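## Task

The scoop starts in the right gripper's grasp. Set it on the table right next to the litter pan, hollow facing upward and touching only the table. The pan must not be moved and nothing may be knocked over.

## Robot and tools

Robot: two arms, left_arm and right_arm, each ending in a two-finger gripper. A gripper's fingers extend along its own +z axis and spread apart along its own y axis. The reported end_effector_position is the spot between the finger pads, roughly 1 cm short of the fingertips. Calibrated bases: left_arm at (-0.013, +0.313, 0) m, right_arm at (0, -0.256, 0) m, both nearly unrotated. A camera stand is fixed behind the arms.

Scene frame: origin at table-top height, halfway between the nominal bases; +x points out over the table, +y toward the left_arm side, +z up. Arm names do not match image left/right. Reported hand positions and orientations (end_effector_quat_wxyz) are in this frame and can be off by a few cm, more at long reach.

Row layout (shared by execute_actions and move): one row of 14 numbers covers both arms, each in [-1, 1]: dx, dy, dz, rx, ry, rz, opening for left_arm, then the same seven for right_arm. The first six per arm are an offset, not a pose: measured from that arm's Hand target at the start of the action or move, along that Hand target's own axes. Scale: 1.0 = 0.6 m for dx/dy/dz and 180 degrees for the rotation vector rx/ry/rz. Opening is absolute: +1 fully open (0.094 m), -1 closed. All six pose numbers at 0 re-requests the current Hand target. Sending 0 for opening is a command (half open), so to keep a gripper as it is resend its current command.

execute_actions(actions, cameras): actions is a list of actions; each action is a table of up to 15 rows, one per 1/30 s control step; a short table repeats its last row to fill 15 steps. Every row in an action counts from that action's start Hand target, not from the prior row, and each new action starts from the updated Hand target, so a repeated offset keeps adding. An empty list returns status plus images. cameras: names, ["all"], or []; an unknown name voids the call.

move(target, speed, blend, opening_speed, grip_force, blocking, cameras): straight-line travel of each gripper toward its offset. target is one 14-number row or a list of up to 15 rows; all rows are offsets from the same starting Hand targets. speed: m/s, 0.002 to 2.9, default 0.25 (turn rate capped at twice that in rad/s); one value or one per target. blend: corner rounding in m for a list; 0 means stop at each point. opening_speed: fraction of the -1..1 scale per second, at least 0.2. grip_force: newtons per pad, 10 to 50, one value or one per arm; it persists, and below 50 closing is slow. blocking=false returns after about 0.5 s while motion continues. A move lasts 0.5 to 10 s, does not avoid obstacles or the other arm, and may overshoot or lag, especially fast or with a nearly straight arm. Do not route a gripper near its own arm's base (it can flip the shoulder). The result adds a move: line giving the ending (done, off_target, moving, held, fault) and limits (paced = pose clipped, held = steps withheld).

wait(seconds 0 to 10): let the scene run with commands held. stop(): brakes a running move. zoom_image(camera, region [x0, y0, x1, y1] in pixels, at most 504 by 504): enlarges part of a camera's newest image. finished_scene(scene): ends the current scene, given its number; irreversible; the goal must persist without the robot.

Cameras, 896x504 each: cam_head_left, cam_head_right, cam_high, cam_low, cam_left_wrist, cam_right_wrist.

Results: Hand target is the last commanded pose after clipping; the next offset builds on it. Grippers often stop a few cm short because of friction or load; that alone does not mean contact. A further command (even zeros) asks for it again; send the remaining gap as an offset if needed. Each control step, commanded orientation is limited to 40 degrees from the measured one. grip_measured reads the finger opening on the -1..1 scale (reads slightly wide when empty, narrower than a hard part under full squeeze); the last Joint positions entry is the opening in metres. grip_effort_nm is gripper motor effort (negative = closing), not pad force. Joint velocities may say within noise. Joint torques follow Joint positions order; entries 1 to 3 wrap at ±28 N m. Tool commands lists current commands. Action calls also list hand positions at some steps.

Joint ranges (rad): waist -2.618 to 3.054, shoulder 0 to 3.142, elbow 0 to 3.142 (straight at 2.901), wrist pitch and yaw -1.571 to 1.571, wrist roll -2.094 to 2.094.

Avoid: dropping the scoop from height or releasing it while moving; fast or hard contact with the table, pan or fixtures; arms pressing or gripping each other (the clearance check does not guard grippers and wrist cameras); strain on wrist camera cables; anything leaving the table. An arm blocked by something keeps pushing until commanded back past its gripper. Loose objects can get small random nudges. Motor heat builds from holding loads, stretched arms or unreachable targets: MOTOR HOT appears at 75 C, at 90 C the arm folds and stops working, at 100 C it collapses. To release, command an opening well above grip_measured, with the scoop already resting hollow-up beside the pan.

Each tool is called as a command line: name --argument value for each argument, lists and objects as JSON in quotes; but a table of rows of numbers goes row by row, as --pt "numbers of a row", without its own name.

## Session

execute_actions --actions '[]' --cameras '["cam_high", "cam_right_wrist", "cam_head_right"]'

Scene clock: 0.00 s.
left_arm: end_effector_position=(+0.3211, +0.3351, +0.4128) grip_measured=+1.000 grip_effort_nm=n/a end_effector_quat_wxyz=(+0.691, +0.087, +0.714, +0.066) | right_arm: end_effector_position=(+0.4037, -0.2498, +0.3308) grip_measured=-0.619 grip_effort_nm=n/a end_effector_quat_wxyz=(+0.443, +0.392, +0.658, +0.466)
Joint positions: left_arm=[0.175 0.89 1.049 -0.194 0.194 0.224 0.094] | right_arm=[-0.183 1.165 0.982 -0.01 -0.448 1.263 0.018]
Joint velocities: within noise
Joint torques (N m): no reading
Heat: left arm: 33 °C; right arm: 36 °C.
Hand target: left_arm +0.3177, +0.3344, +0.4228; +0.701, +0.087, +0.705, +0.068 | right_arm +0.4020, -0.2493, +0.3569; +0.474, +0.366, +0.646, +0.473
Tool commands: left_gripper/opening=+1.0 right_gripper/opening=-0.980928
Images, in order (width x height): cam_head_right 896x504, cam_high 896x504, cam_right_wrist 896x504.

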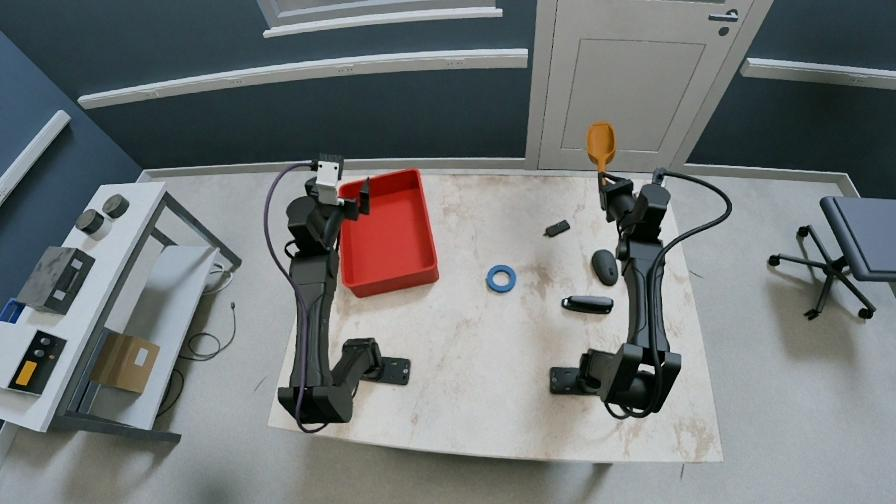

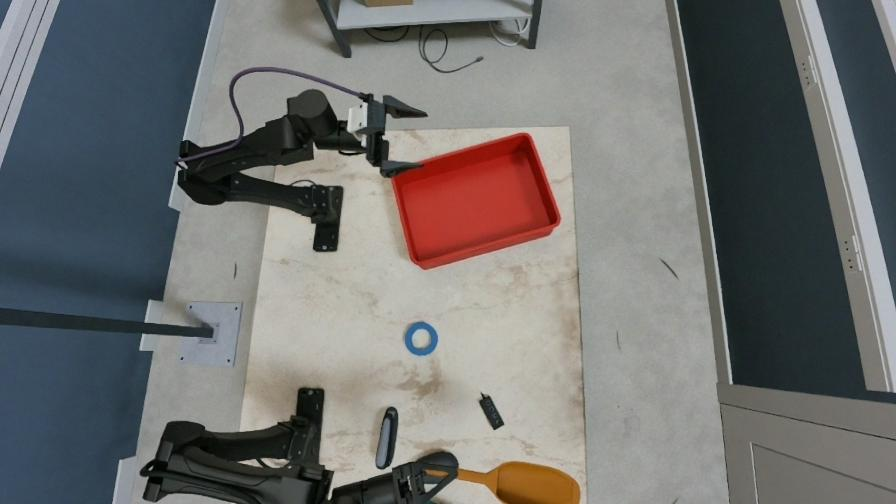

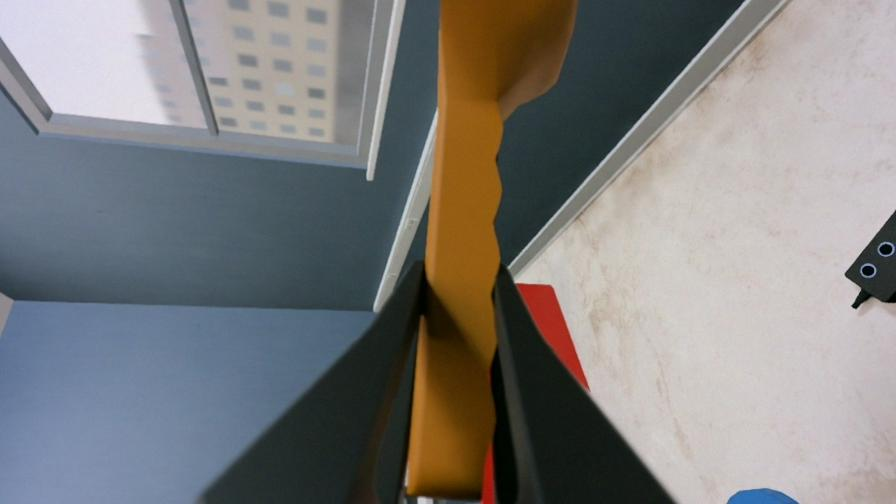

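zoom_image --camera "cam_high" --region '[400, 434, 600, 504]'

zoom_image --camera "cam_head_right" --region '[560, 110, 680, 240]'

Scaled by 2.520.

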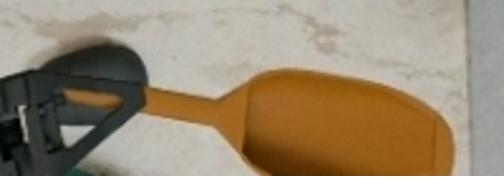

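Scaled by 3.877.

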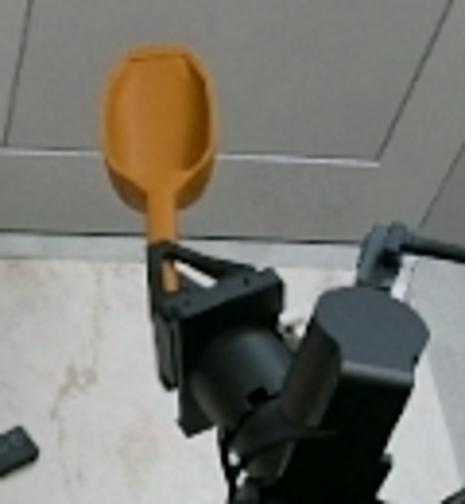

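move --target '[0,0,0,0,0,0,1,0.6468,-0.06105,0.3021,-0.01936,0.14595,0.06943,-0.98]' --speed 0.4 --cameras '["cam_high", "cam_head_right"]'

zoom_image --camera "cam_high" --region '[390, 190, 590, 370]'

zoom_image --camera "cam_head_right" --region '[400, 180, 560, 320]'

Scene clock: 149.13 s.
left_arm: end_effector_position=(+0.3211, +0.3351, +0.4128) grip_measured=+1.000 grip_effort_nm=0.00 end_effector_quat_wxyz=(+0.691, +0.087, +0.714, +0.066) | right_arm: end_effector_position=(+0.4533, +0.1424, +0.1813) grip_measured=-0.619 grip_effort_nm=-1.03 end_effector_quat_wxyz=(+0.252, +0.310, +0.700, +0.592)
Joint positions: left_arm=[0.175 0.89 1.049 -0.194 0.194 0.224 0.094] | right_arm=[0.705 2.043 1.263 0.608 -0.046 1.577 0.018]
Joint torques (N m): left_arm=[-0.05 -2.39 7.77 1.84 -0.01 -0.03] | right_arm=[-0.49 -9.61 10 2.51 0.18 -0.15]
Heat: left arm: 40 °C; right arm: 43 °C.
Hand target: left_arm +0.3177, +0.3344, +0.4228; +0.701, +0.087, +0.705, +0.068 | right_arm +0.4654, +0.1456, +0.1997; +0.272, +0.302, +0.679, +0.611
Off the commanded pose: left_arm 0.011 m, 2 deg | right_arm 0.022 m, 4 deg.
move: off_target (left_arm, right_arm)
Images, in order (width x height): cam_head_right 896x504, cam_high 896x504.

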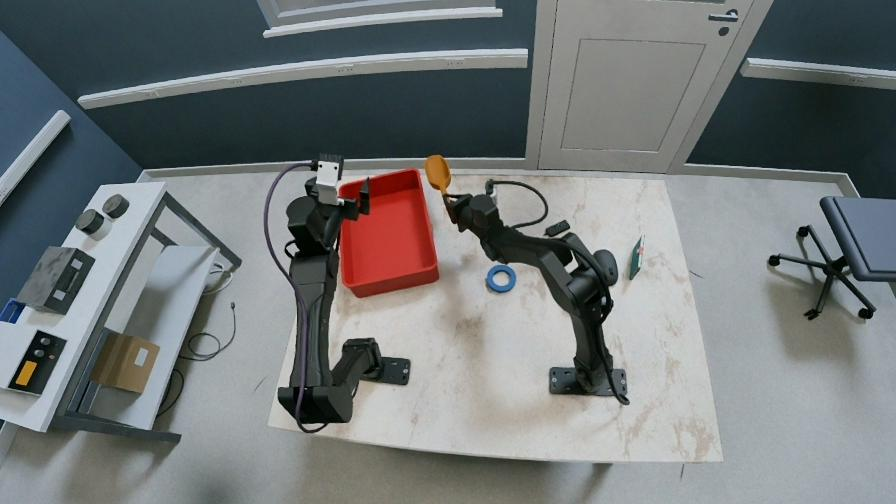

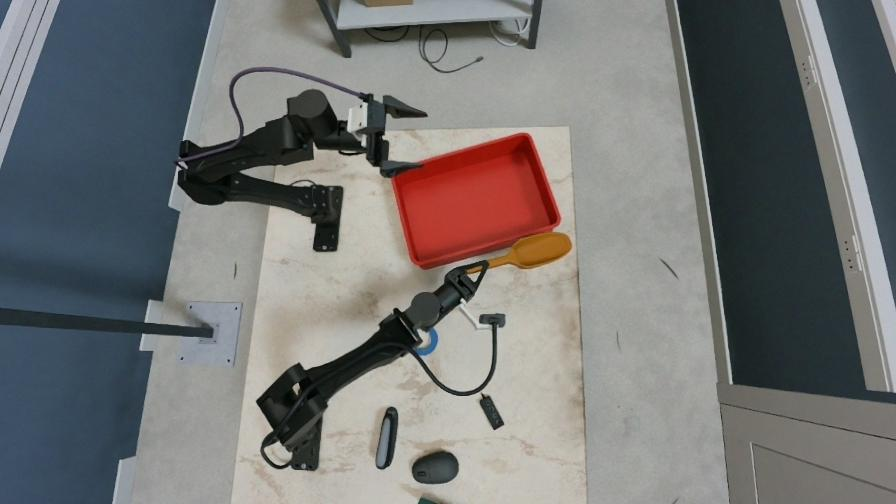

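Scaled by 2.520.

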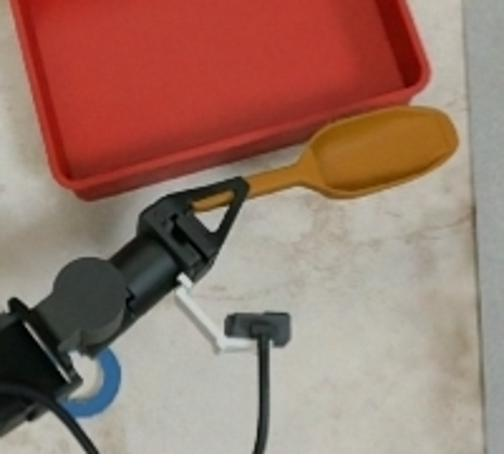

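Scaled by 3.150.

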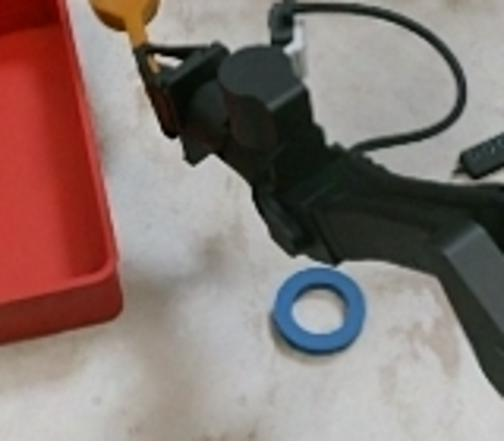

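move --pt "0 0 0 0 0 0 1 0.01533 -0.21763 0.02929 0 0 0 -0.98" --pt "0 0 0 0 0 0 1 0.01533 -0.21763 0.02929 0 0 0 -0.28" --pt "0 0 0 0 0 0 1 0.01533 -0.27067 0.03486 0 0 0 -0.28" --speed '[0.12,0.1,0.1]' --opening_speed 0.5 --cameras '["cam_high", "cam_low"]'

zoom_image --camera "cam_high" --region '[440, 200, 590, 310]'

Scene clock: 178.53 s.
left_arm: end_effector_position=(+0.3211, +0.3351, +0.4128) grip_measured=+1.000 grip_effort_nm=0.00 end_effector_quat_wxyz=(+0.691, +0.087, +0.714, +0.066) | right_arm: end_effector_position=(+0.4620, +0.1510, +0.0500) grip_measured=-0.282 grip_effort_nm=0.09 end_effector_quat_wxyz=(+0.271, +0.303, +0.672, +0.619)
Joint positions: left_arm=[0.175 0.89 1.049 -0.194 0.194 0.224 0.094] | right_arm=[0.714 2.472 1.244 1.141 -0.022 1.58 0.034]
Joint torques (N m): left_arm=[-0.06 -2.41 7.8 1.84 -0.01 -0.03] | right_arm=[0.76 -9.65 6.5 1.96 0.14 -0.15]
Heat: left arm: 41 °C; right arm: 48 °C.
Hand target: left_arm +0.3177, +0.3344, +0.4228; +0.701, +0.087, +0.705, +0.068 | right_arm +0.4621, +0.1549, +0.0360; +0.272, +0.302, +0.679, +0.611
Off the commanded pose: left_arm 0.011 m, 2 deg | right_arm 0.015 m, 1 deg.
move: off_target (left_arm, right_arm); target 2's new opening was sent with right_arm's hand 0.007 m and 3 deg from that target
Images, in order (width x height): cam_high 896x504, cam_low 896x504.

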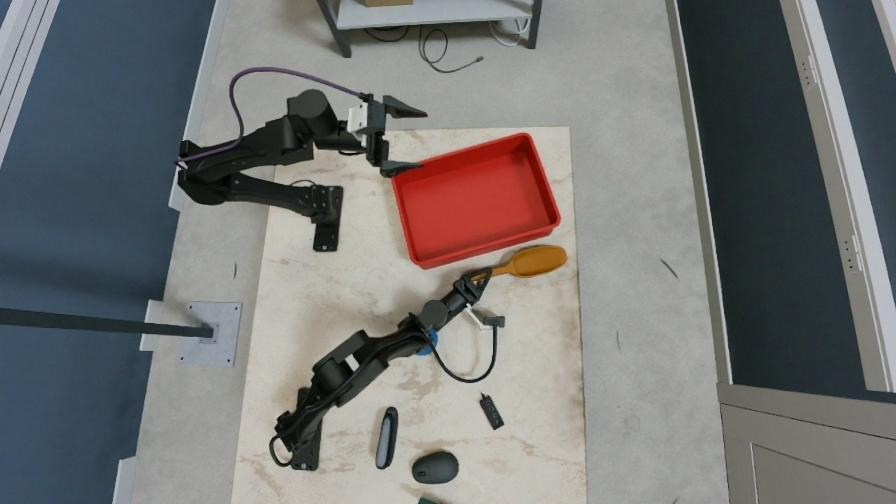

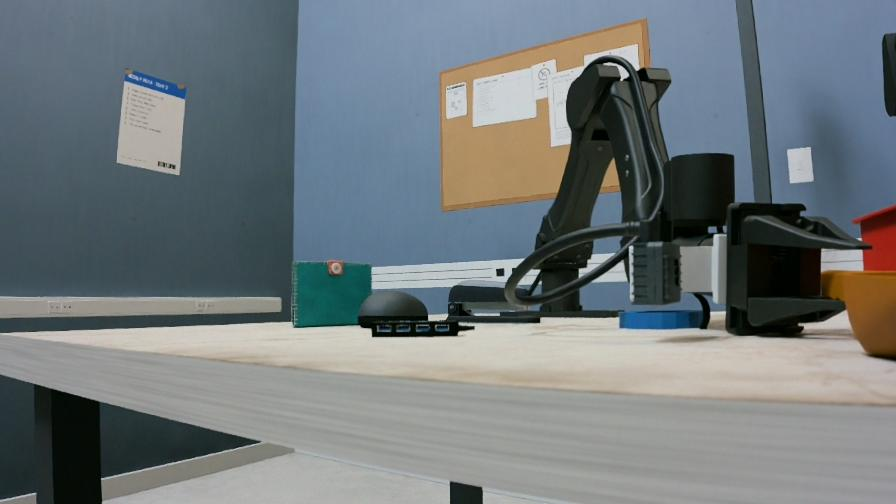

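Scaled by 3.360.

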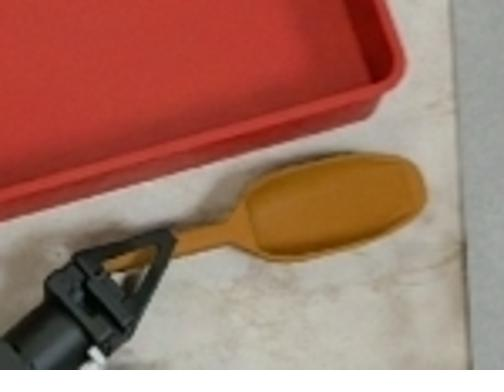

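move --pt "0 0 0 0 0 0 1 -0.06153 0.01555 -0.02758 0 0 0 -0.28" --pt "0 0 0 0 0 0 1 -0.06153 0.26417 -0.0537 0 0 0 -0.28" --speed '[0.12,0.35]' --blend '[0.005,0]' --cameras '["cam_high", "cam_low", "cam_head_right"]'

zoom_image --camera "cam_high" --region '[440, 200, 590, 310]'

Scene clock: 228.67 s.
left_arm: end_effector_position=(+0.3211, +0.3351, +0.4128) grip_measured=+1.000 grip_effort_nm=0.00 end_effector_quat_wxyz=(+0.691, +0.087, +0.714, +0.066) | right_arm: end_effector_position=(+0.4735, +0.1169, +0.1720) grip_measured=-0.281 grip_effort_nm=0.03 end_effector_quat_wxyz=(+0.256, +0.317, +0.691, +0.596)
Joint positions: left_arm=[0.175 0.89 1.049 -0.194 0.194 0.224 0.094] | right_arm=[0.636 2.066 1.24 0.667 -0.098 1.579 0.034]
Joint torques (N m): left_arm=[-0.1 -2.44 7.72 1.83 -0.02 -0.04] | right_arm=[-0.13 -13.6 7.69 2.14 0.01 -0.22]
Heat: left arm: 42 °C; right arm: 46 °C.
Hand target: left_arm +0.3177, +0.3344, +0.4228; +0.701, +0.087, +0.705, +0.068 | right_arm +0.4752, +0.1174, +0.1970; +0.272, +0.302, +0.679, +0.611
Off the commanded pose: left_arm 0.011 m, 2 deg | right_arm 0.025 m, 3 deg.
move: off_target (left_arm, right_arm)
Images, in order (width x height): cam_head_right 896x504, cam_high 896x504, cam_low 896x504.

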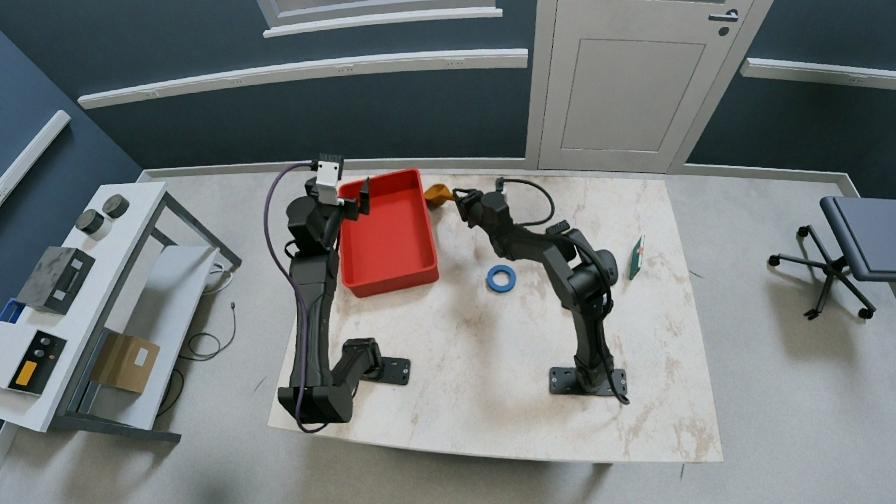

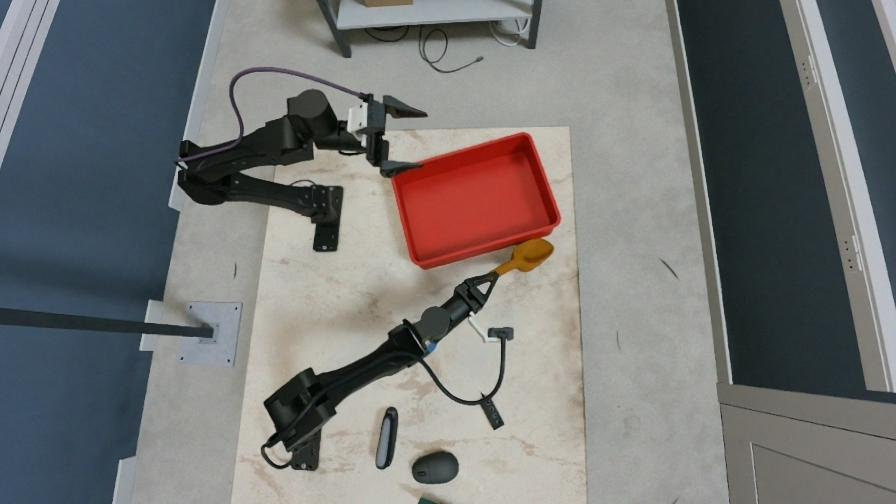

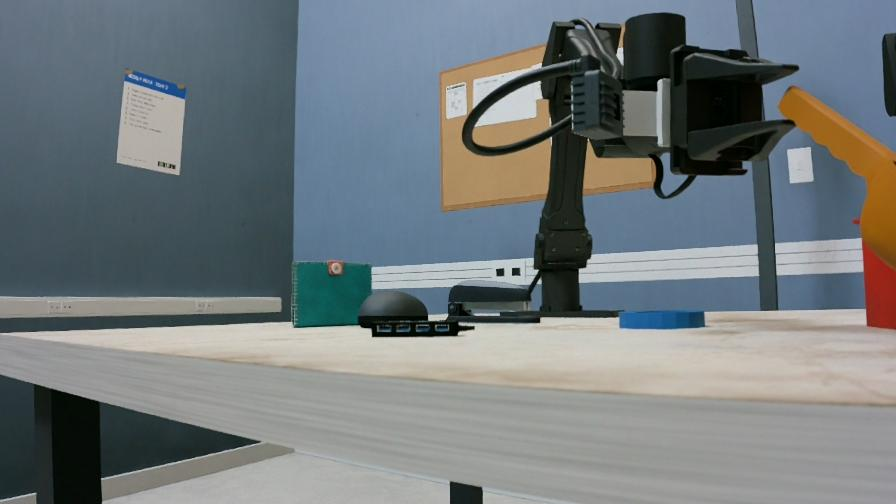

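Scaled by 3.360.

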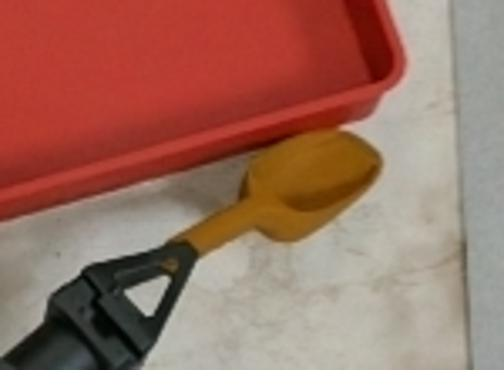

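move --target '[0,0,0,0,0,0,1,0.0060,-0.27697,-0.03623,0.0556,0,0,-0.28]' --speed 0.12 --cameras '["cam_high", "cam_low", "cam_head_right"]'

zoom_image --camera "cam_high" --region '[440, 200, 590, 310]'

Scene clock: 273.97 s.
left_arm: end_effector_position=(+0.3211, +0.3351, +0.4128) grip_measured=+1.000 grip_effort_nm=0.00 end_effector_quat_wxyz=(+0.691, +0.087, +0.714, +0.066) | right_arm: end_effector_position=(+0.4428, +0.0942, +0.0377) grip_measured=-0.281 grip_effort_nm=0.04 end_effector_quat_wxyz=(+0.236, +0.333, +0.729, +0.550)
Joint positions: left_arm=[0.175 0.89 1.049 -0.194 0.194 0.224 0.094] | right_arm=[0.636 2.265 1.022 0.954 -0.098 1.565 0.034]
Joint torques (N m): left_arm=[-0.13 -2.39 7.8 1.86 -0.02 -0.04] | right_arm=[-0.03 -9.65 4.88 2.24 0.04 -0.26]
Heat: left arm: 43 °C; right arm: 46 °C.
Hand target: left_arm +0.3177, +0.3344, +0.4228; +0.701, +0.087, +0.705, +0.068 | right_arm +0.4438, +0.0938, +0.0339; +0.245, +0.325, +0.730, +0.549
Off the commanded pose: left_arm 0.011 m, 2 deg | right_arm 0.004 m, 1 deg.
move: off_target (left_arm)
Images, in order (width x height): cam_head_right 896x504, cam_high 896x504, cam_low 896x504.

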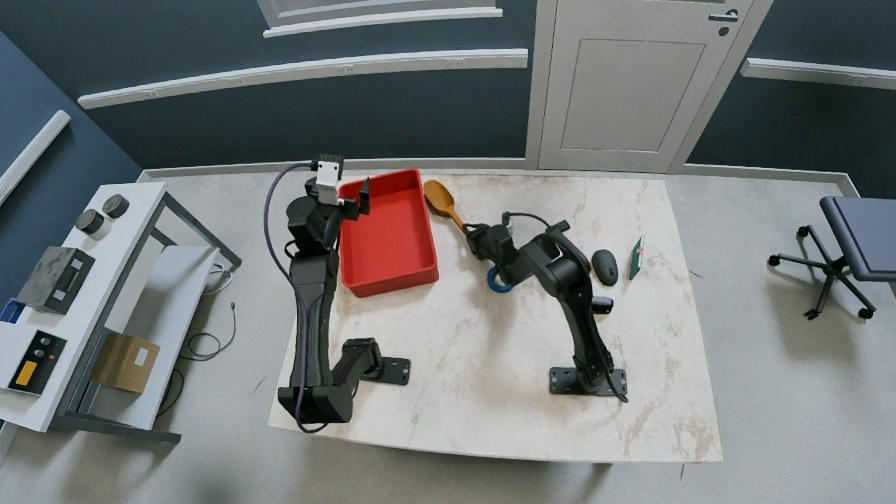

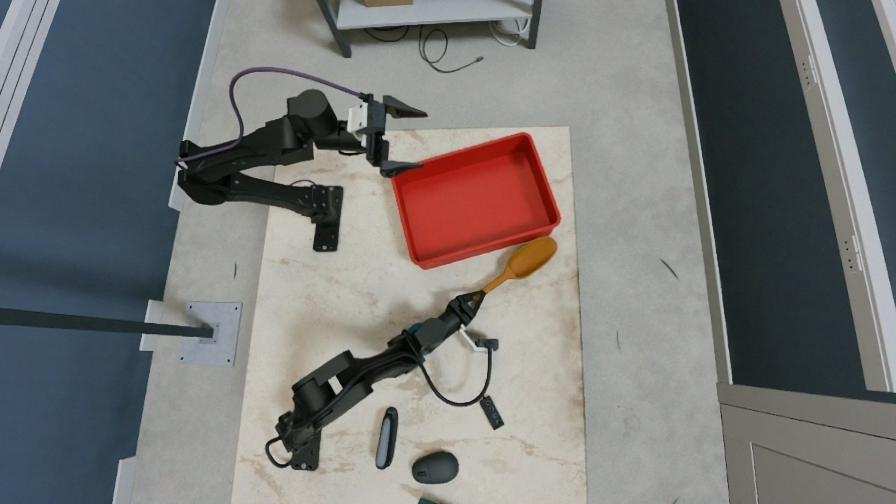

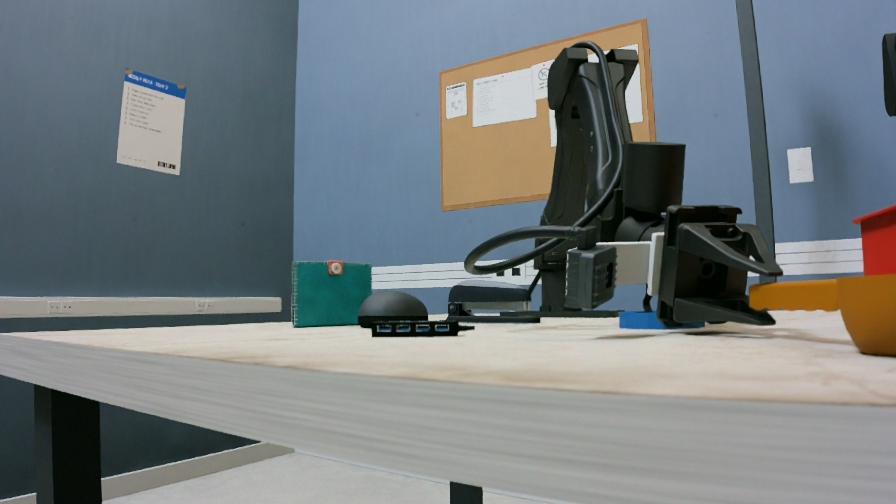

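Scaled by 3.360.

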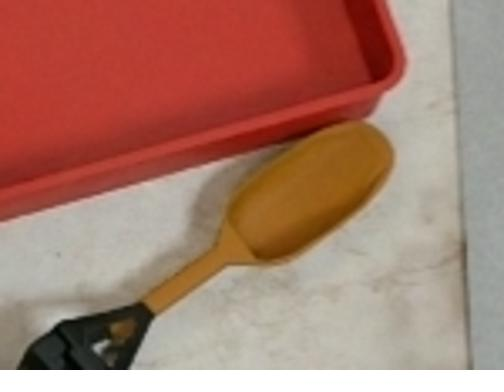

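move --pt "0 0 0 0 0 0 1 0 -0.00897 -0.04944 0 0 0 -0.28" --pt "0 0 0 0 0 0 1 0 -0.00604 -0.09363 0 0 0 -0.28" --pt "0 0 0 0 0 0 1 0 0.00101 -0.14767 0 0 0 -0.28" --speed 0.12 --blend '[0.015,0.015,0]' --cameras '["cam_high","cam_right_wrist"]'

zoom_image --camera "cam_high" --region '[440, 200, 590, 310]'

Scene clock: 333.40 s.
left_arm: end_effector_position=(+0.3211, +0.3351, +0.4128) grip_measured=+1.000 grip_effort_nm=0.00 end_effector_quat_wxyz=(+0.691, +0.087, +0.714, +0.066) | right_arm: end_effector_position=(+0.3761, +0.0380, +0.0365) grip_measured=-0.281 grip_effort_nm=0.03 end_effector_quat_wxyz=(+0.227, +0.338, +0.742, +0.533)
Joint positions: left_arm=[0.175 0.89 1.049 -0.194 0.194 0.224 0.094] | right_arm=[0.616 2.06 0.645 1.078 -0.119 1.555 0.034]
Joint torques (N m): left_arm=[-0.12 -2.35 7.72 1.85 -0.01 -0.05] | right_arm=[-0.76 -12.64 3.69 2.13 -0.01 -0.25]
Heat: left arm: 43 °C; right arm: 46 °C.
Hand target: left_arm +0.3177, +0.3344, +0.4228; +0.701, +0.087, +0.705, +0.068 | right_arm +0.3808, +0.0368, +0.0590; +0.245, +0.325, +0.730, +0.549
Off the commanded pose: left_arm 0.011 m, 2 deg | right_arm 0.023 m, 3 deg.
move: off_target (left_arm, right_arm); blend cut to 0.0133 m at target 1, 0.0133 m at target 2
Images, in order (width x height): cam_high 896x504, cam_right_wrist 896x504.

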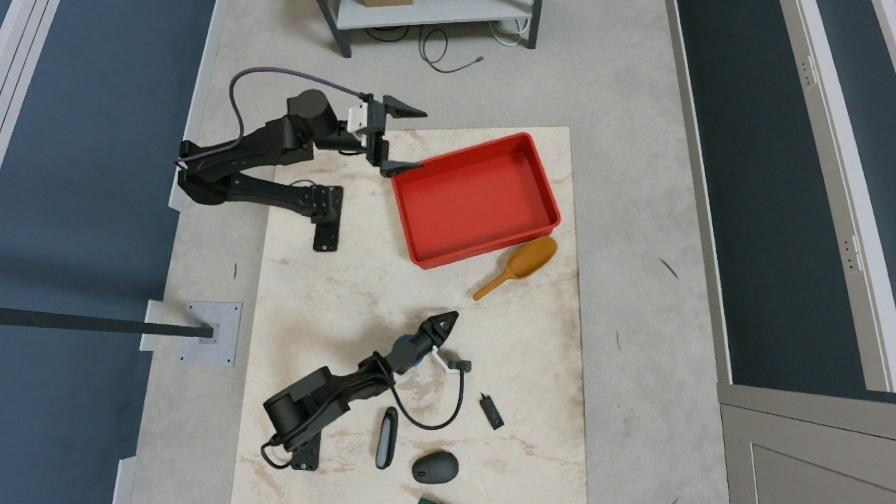

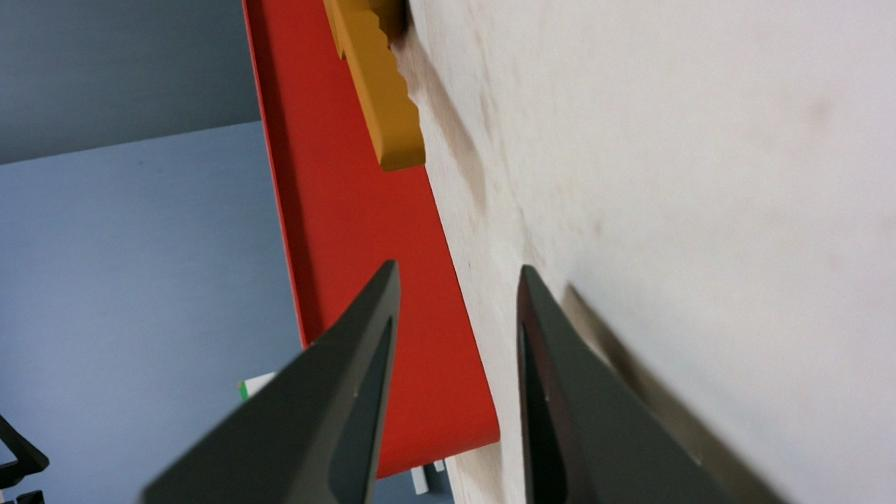

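Scaled by 3.360.

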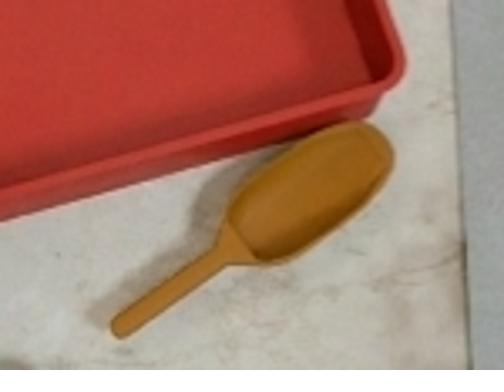

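wait --seconds 0 --cameras '["cam_low","cam_head_right","cam_right_wrist"]'

zoom_image --camera "cam_right_wrist" --region '[300, 0, 480, 180]'

zoom_image --camera "cam_low" --region '[400, 200, 700, 400]'

Scene clock: 358.90 s.
left_arm: end_effector_position=(+0.3211, +0.3351, +0.4128) grip_measured=+1.000 grip_effort_nm=-0.01 end_effector_quat_wxyz=(+0.691, +0.087, +0.714, +0.066) | right_arm: end_effector_position=(+0.3760, +0.0381, +0.0365) grip_measured=-0.281 grip_effort_nm=0.03 end_effector_quat_wxyz=(+0.226, +0.338, +0.742, +0.534)
Joint positions: left_arm=[0.175 0.89 1.049 -0.194 0.194 0.224 0.094] | right_arm=[0.616 2.06 0.645 1.078 -0.119 1.555 0.034]
Joint torques (N m): left_arm=[-0.08 -2.36 7.73 1.85 0 -0.03] | right_arm=[-0.76 -12.68 3.66 2.13 -0.01 -0.22]
Heat: left arm: 44 °C; right arm: 49 °C.
Hand target: left_arm +0.3177, +0.3344, +0.4228; +0.701, +0.087, +0.705, +0.068 | right_arm +0.3807, +0.0369, +0.0590; +0.245, +0.325, +0.730, +0.549
Tool commands: left_gripper/opening=+1.0 right_gripper/opening=-0.28
Off the commanded pose: left_arm 0.011 m, 2 deg | right_arm 0.023 m, 3 deg.
Images, in order (width x height): cam_head_right 896x504, cam_low 896x504, cam_right_wrist 896x504.

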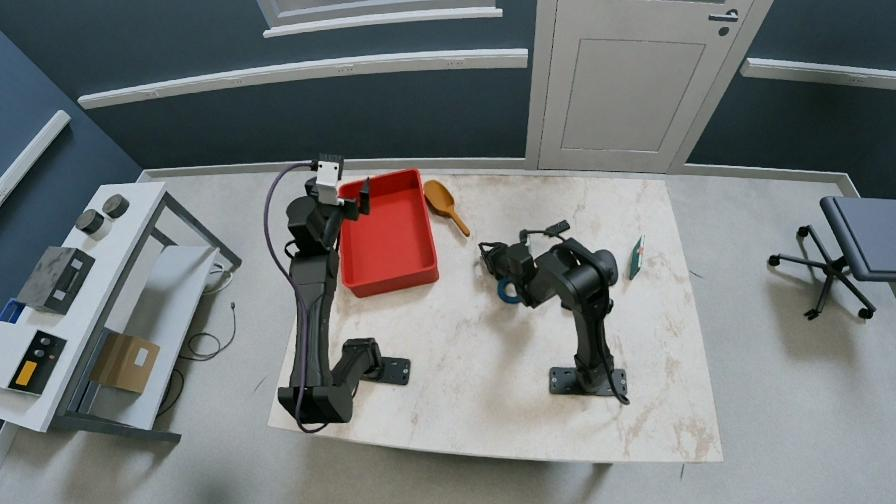

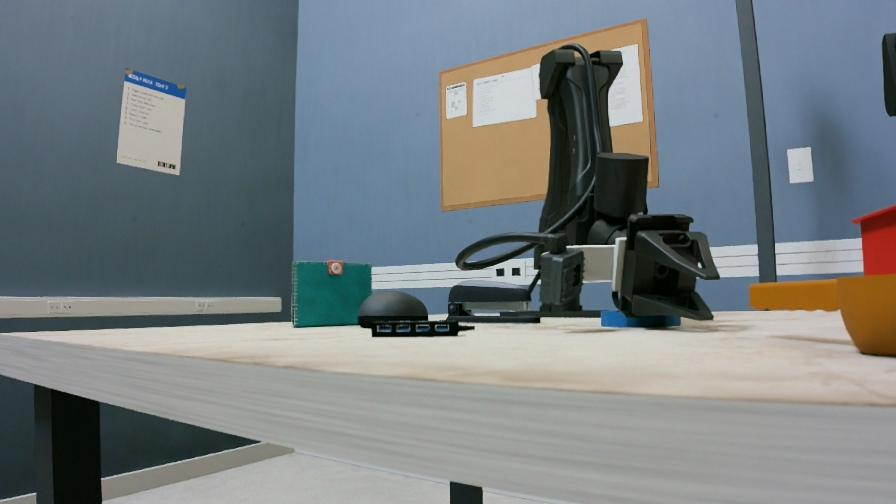

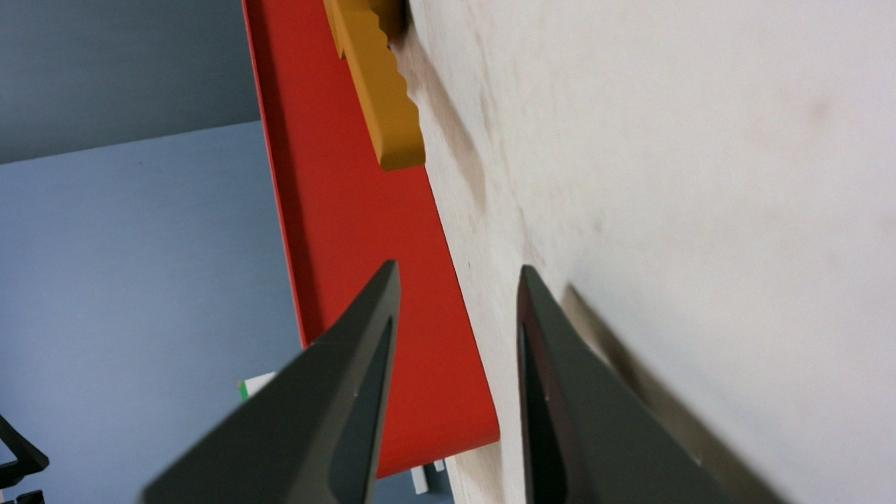

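Scaled by 2.800.

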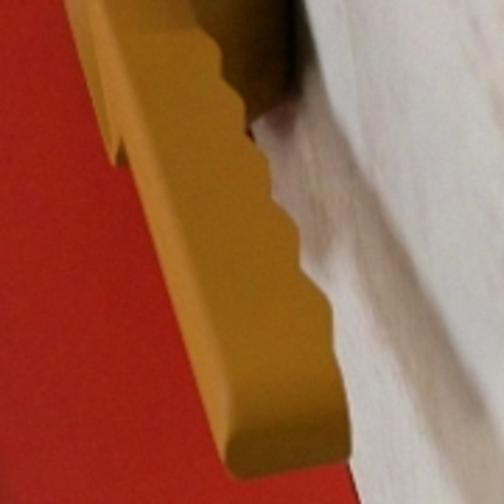

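Scaled by 1.680.

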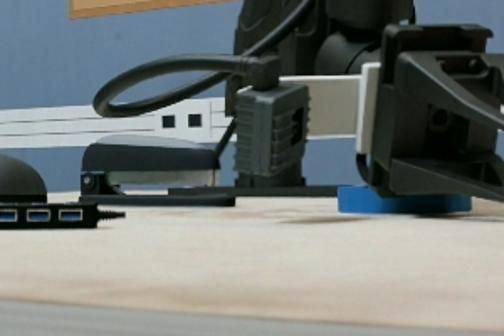

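zoom_image --camera "cam_head_right" --region '[400, 160, 490, 250]'

zoom_image --camera "cam_low" --region '[740, 180, 896, 380]'

Scaled by 5.600.

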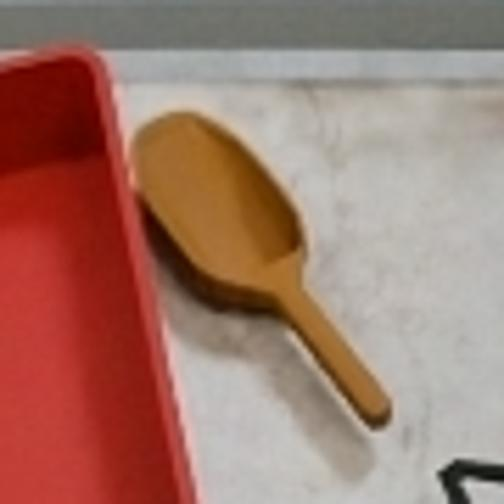

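Scaled by 2.520.

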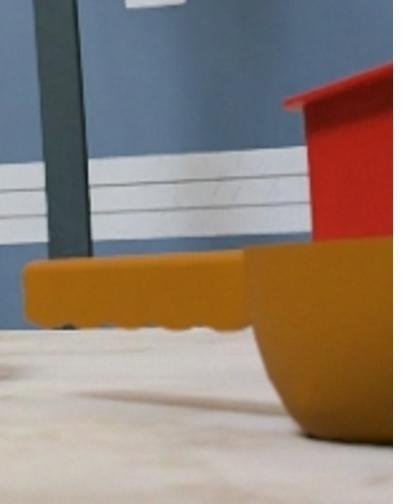

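wait --seconds 0 --cameras '["cam_left_wrist","cam_head_left"]'

zoom_image --camera "cam_head_left" --region '[400, 150, 520, 250]'

Scene clock: 469.57 s.
left_arm: end_effector_position=(+0.3211, +0.3351, +0.4128) grip_measured=+1.000 grip_effort_nm=0.00 end_effector_quat_wxyz=(+0.691, +0.087, +0.714, +0.066) | right_arm: end_effector_position=(+0.3760, +0.0381, +0.0365) grip_measured=-0.281 grip_effort_nm=0.03 end_effector_quat_wxyz=(+0.226, +0.338, +0.742, +0.534)
Joint positions: left_arm=[0.175 0.89 1.049 -0.194 0.194 0.224 0.094] | right_arm=[0.616 2.06 0.645 1.078 -0.119 1.555 0.034]
Joint torques (N m): left_arm=[-0.08 -2.37 7.76 1.84 0 -0.03] | right_arm=[-0.77 -12.7 3.66 2.12 0.01 -0.23]
Heat: left arm: 45 °C; right arm: 51 °C.
Hand target: left_arm +0.3177, +0.3344, +0.4228; +0.701, +0.087, +0.705, +0.068 | right_arm +0.3807, +0.0369, +0.0590; +0.245, +0.325, +0.730, +0.549
Tool commands: left_gripper/opening=+1.0 right_gripper/opening=-0.28
Off the commanded pose: left_arm 0.011 m, 2 deg | right_arm 0.023 m, 3 deg.
Images, in order (width x height): cam_head_left 896x504, cam_left_wrist 896x504.

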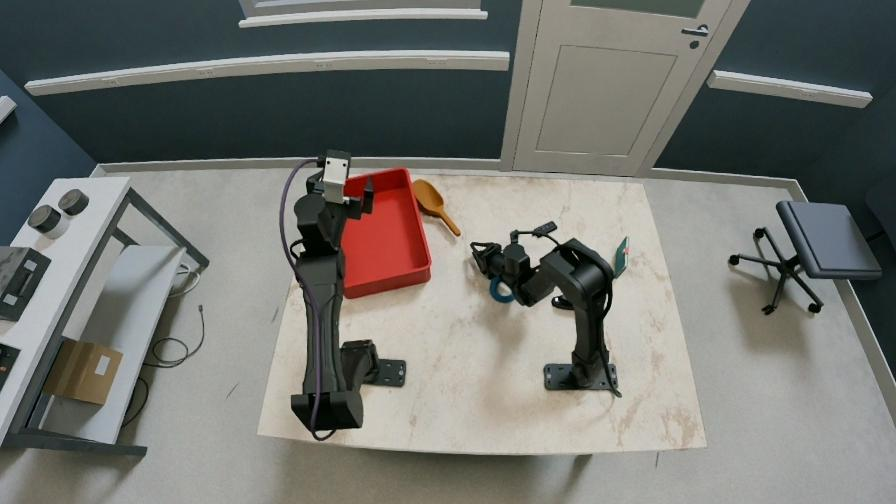

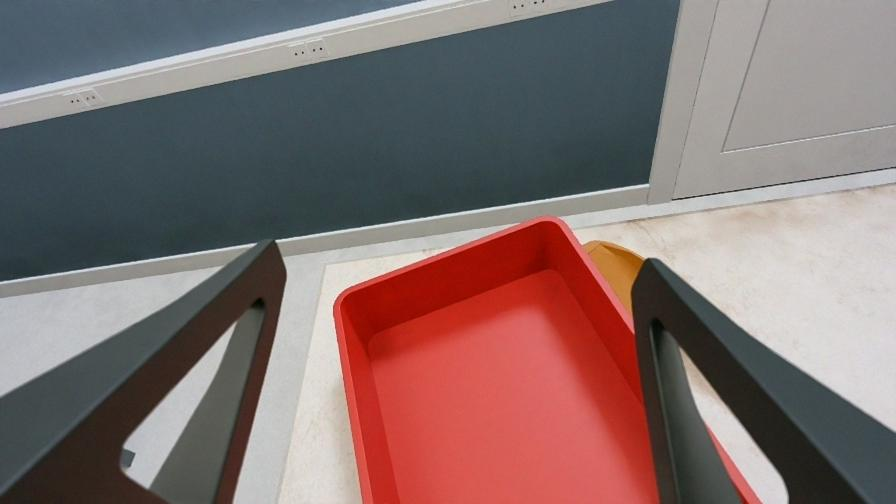

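Scaled by 4.200.

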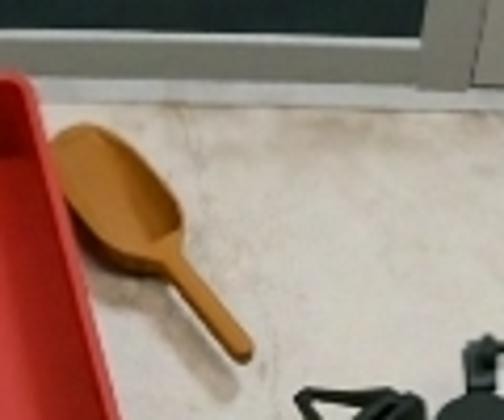

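wait --seconds 0 --cameras '["cam_high","cam_head_right"]'

zoom_image --camera "cam_high" --region '[505, 215, 569, 263]'

zoom_image --camera "cam_head_right" --region '[412, 170, 452, 215]'

Scene clock: 491.07 s.
left_arm: end_effector_position=(+0.3211, +0.3351, +0.4128) grip_measured=+1.000 grip_effort_nm=0.00 end_effector_quat_wxyz=(+0.691, +0.087, +0.714, +0.066) | right_arm: end_effector_position=(+0.3760, +0.0381, +0.0365) grip_measured=-0.281 grip_effort_nm=0.03 end_effector_quat_wxyz=(+0.226, +0.338, +0.742, +0.534)
Joint positions: left_arm=[0.175 0.89 1.049 -0.194 0.194 0.224 0.094] | right_arm=[0.616 2.06 0.645 1.078 -0.119 1.555 0.034]
Joint torques (N m): left_arm=[-0.05 -2.37 7.77 1.84 -0.02 -0.05] | right_arm=[-0.79 -12.68 3.62 2.13 0 -0.23]
Heat: left arm: 45 °C; right arm: 52 °C.
Hand target: left_arm +0.3177, +0.3344, +0.4228; +0.701, +0.087, +0.705, +0.068 | right_arm +0.3807, +0.0369, +0.0590; +0.245, +0.325, +0.730, +0.549
Tool commands: left_gripper/opening=+1.0 right_gripper/opening=-0.28
Off the commanded pose: left_arm 0.011 m, 2 deg | right_arm 0.023 m, 3 deg.
Images, in order (width x height): cam_head_right 896x504, cam_high 896x504.

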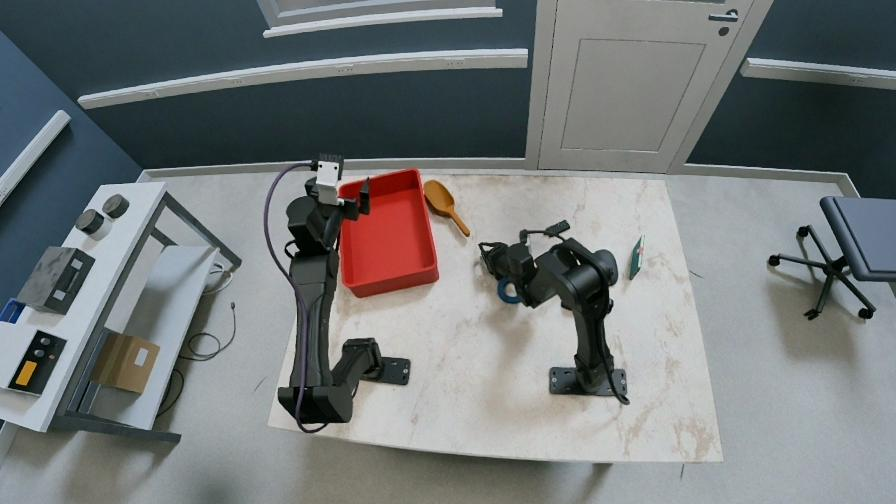

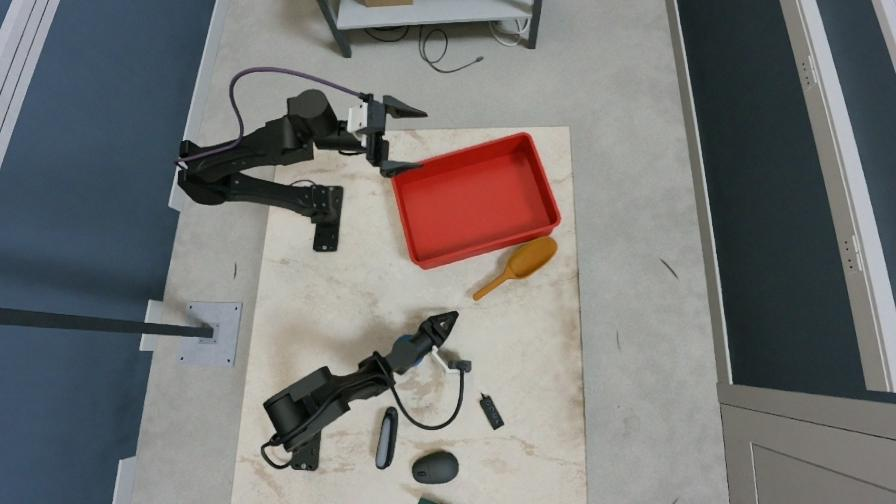

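Scaled by 7.875.

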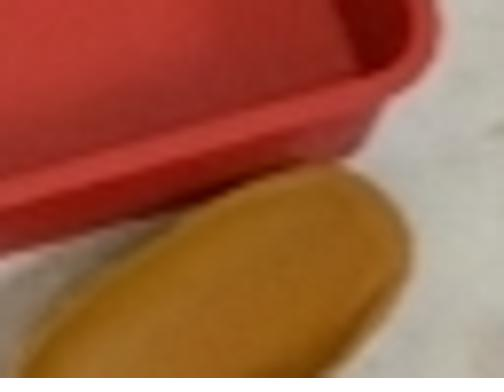

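Scaled by 11.200.

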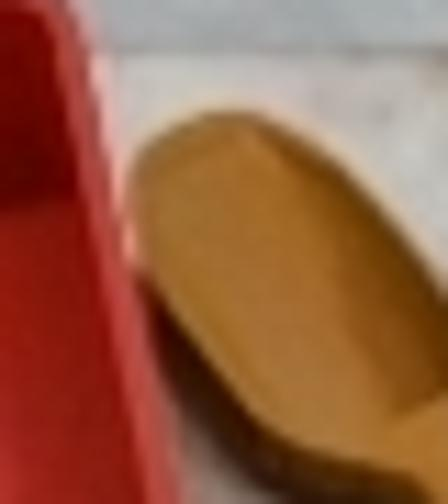

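move --pt "0 0 0 0 0 0 1 -0.0657 0.0178 0.0555 0 0 0 -1" --pt "0 0 0 0 0 0 1 -0.0912 0.0016 0.1618 0 0 0 -1" --pt "0 0 0 0 0 0 1 -0.0167 0.0041 0.1704 0 0 0 -1" --speed '[0.15,0.12,0.06]' --blend '[0.02,0,0]' --cameras '["cam_high","cam_right_wrist"]'

zoom_image --camera "cam_high" --region '[440, 200, 590, 310]'

Scene clock: 544.83 s.
left_arm: end_effector_position=(+0.3211, +0.3351, +0.4128) grip_measured=+1.000 grip_effort_nm=0.00 end_effector_quat_wxyz=(+0.691, +0.087, +0.714, +0.066) | right_arm: end_effector_position=(+0.4572, +0.0934, +0.0337) grip_measured=-0.991 grip_effort_nm=-0.48 end_effector_quat_wxyz=(+0.236, +0.327, +0.733, +0.547)
Joint positions: left_arm=[0.175 0.89 1.049 -0.194 0.194 0.224 0.094] | right_arm=[0.61 2.299 1.08 0.923 -0.128 1.544 0]
Joint torques (N m): left_arm=[-0.06 -2.45 7.71 1.84 0.02 -0.06] | right_arm=[0.38 -9.95 6.15 2.15 0.18 -0.08]
Heat: left arm: 45 °C; right arm: 52 °C.
Hand target: left_arm +0.3177, +0.3344, +0.4228; +0.701, +0.087, +0.705, +0.068 | right_arm +0.4608, +0.0957, +0.0330; +0.245, +0.325, +0.730, +0.549
Off the commanded pose: left_arm 0.011 m, 2 deg | right_arm 0.004 m, 1 deg.
move: off_target (left_arm)
Images, in order (width x height): cam_high 896x504, cam_right_wrist 896x504.

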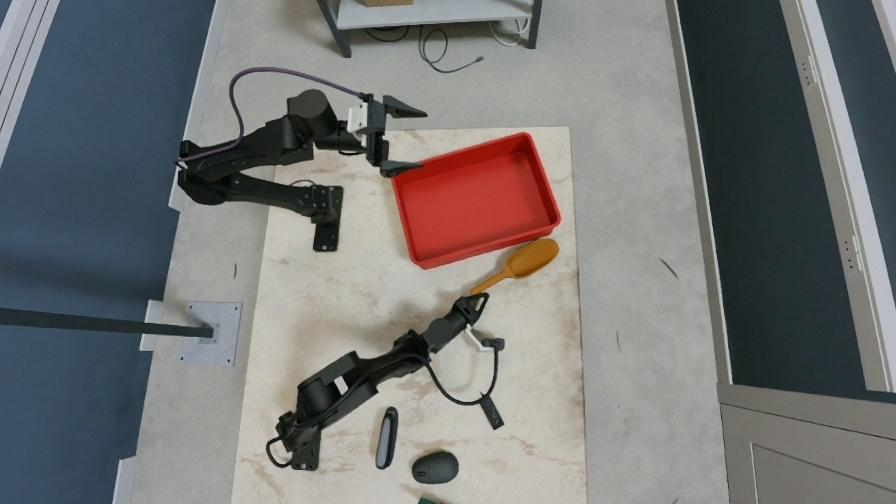

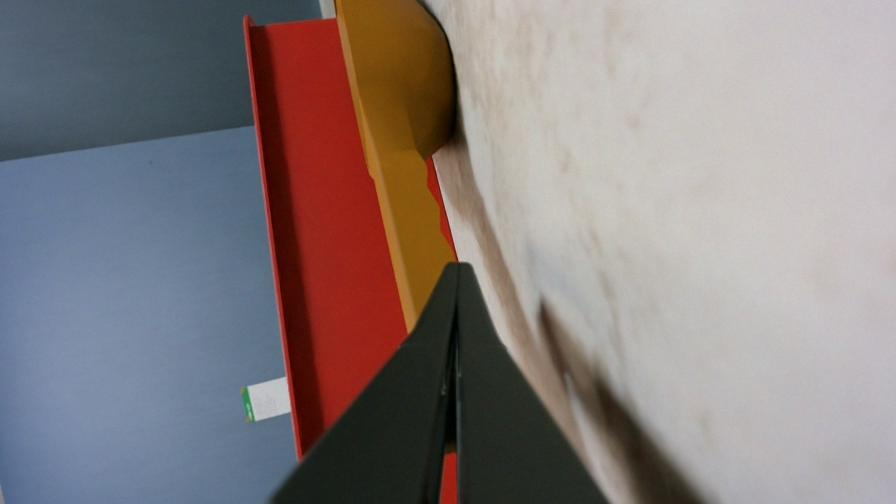

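Scaled by 3.360.

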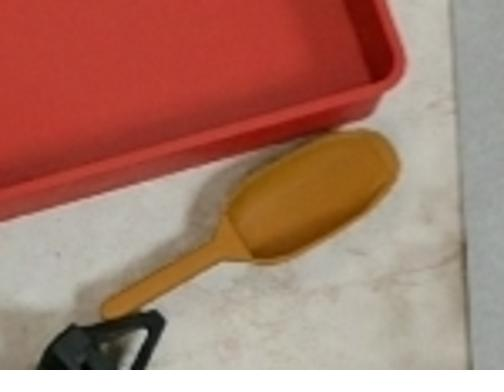

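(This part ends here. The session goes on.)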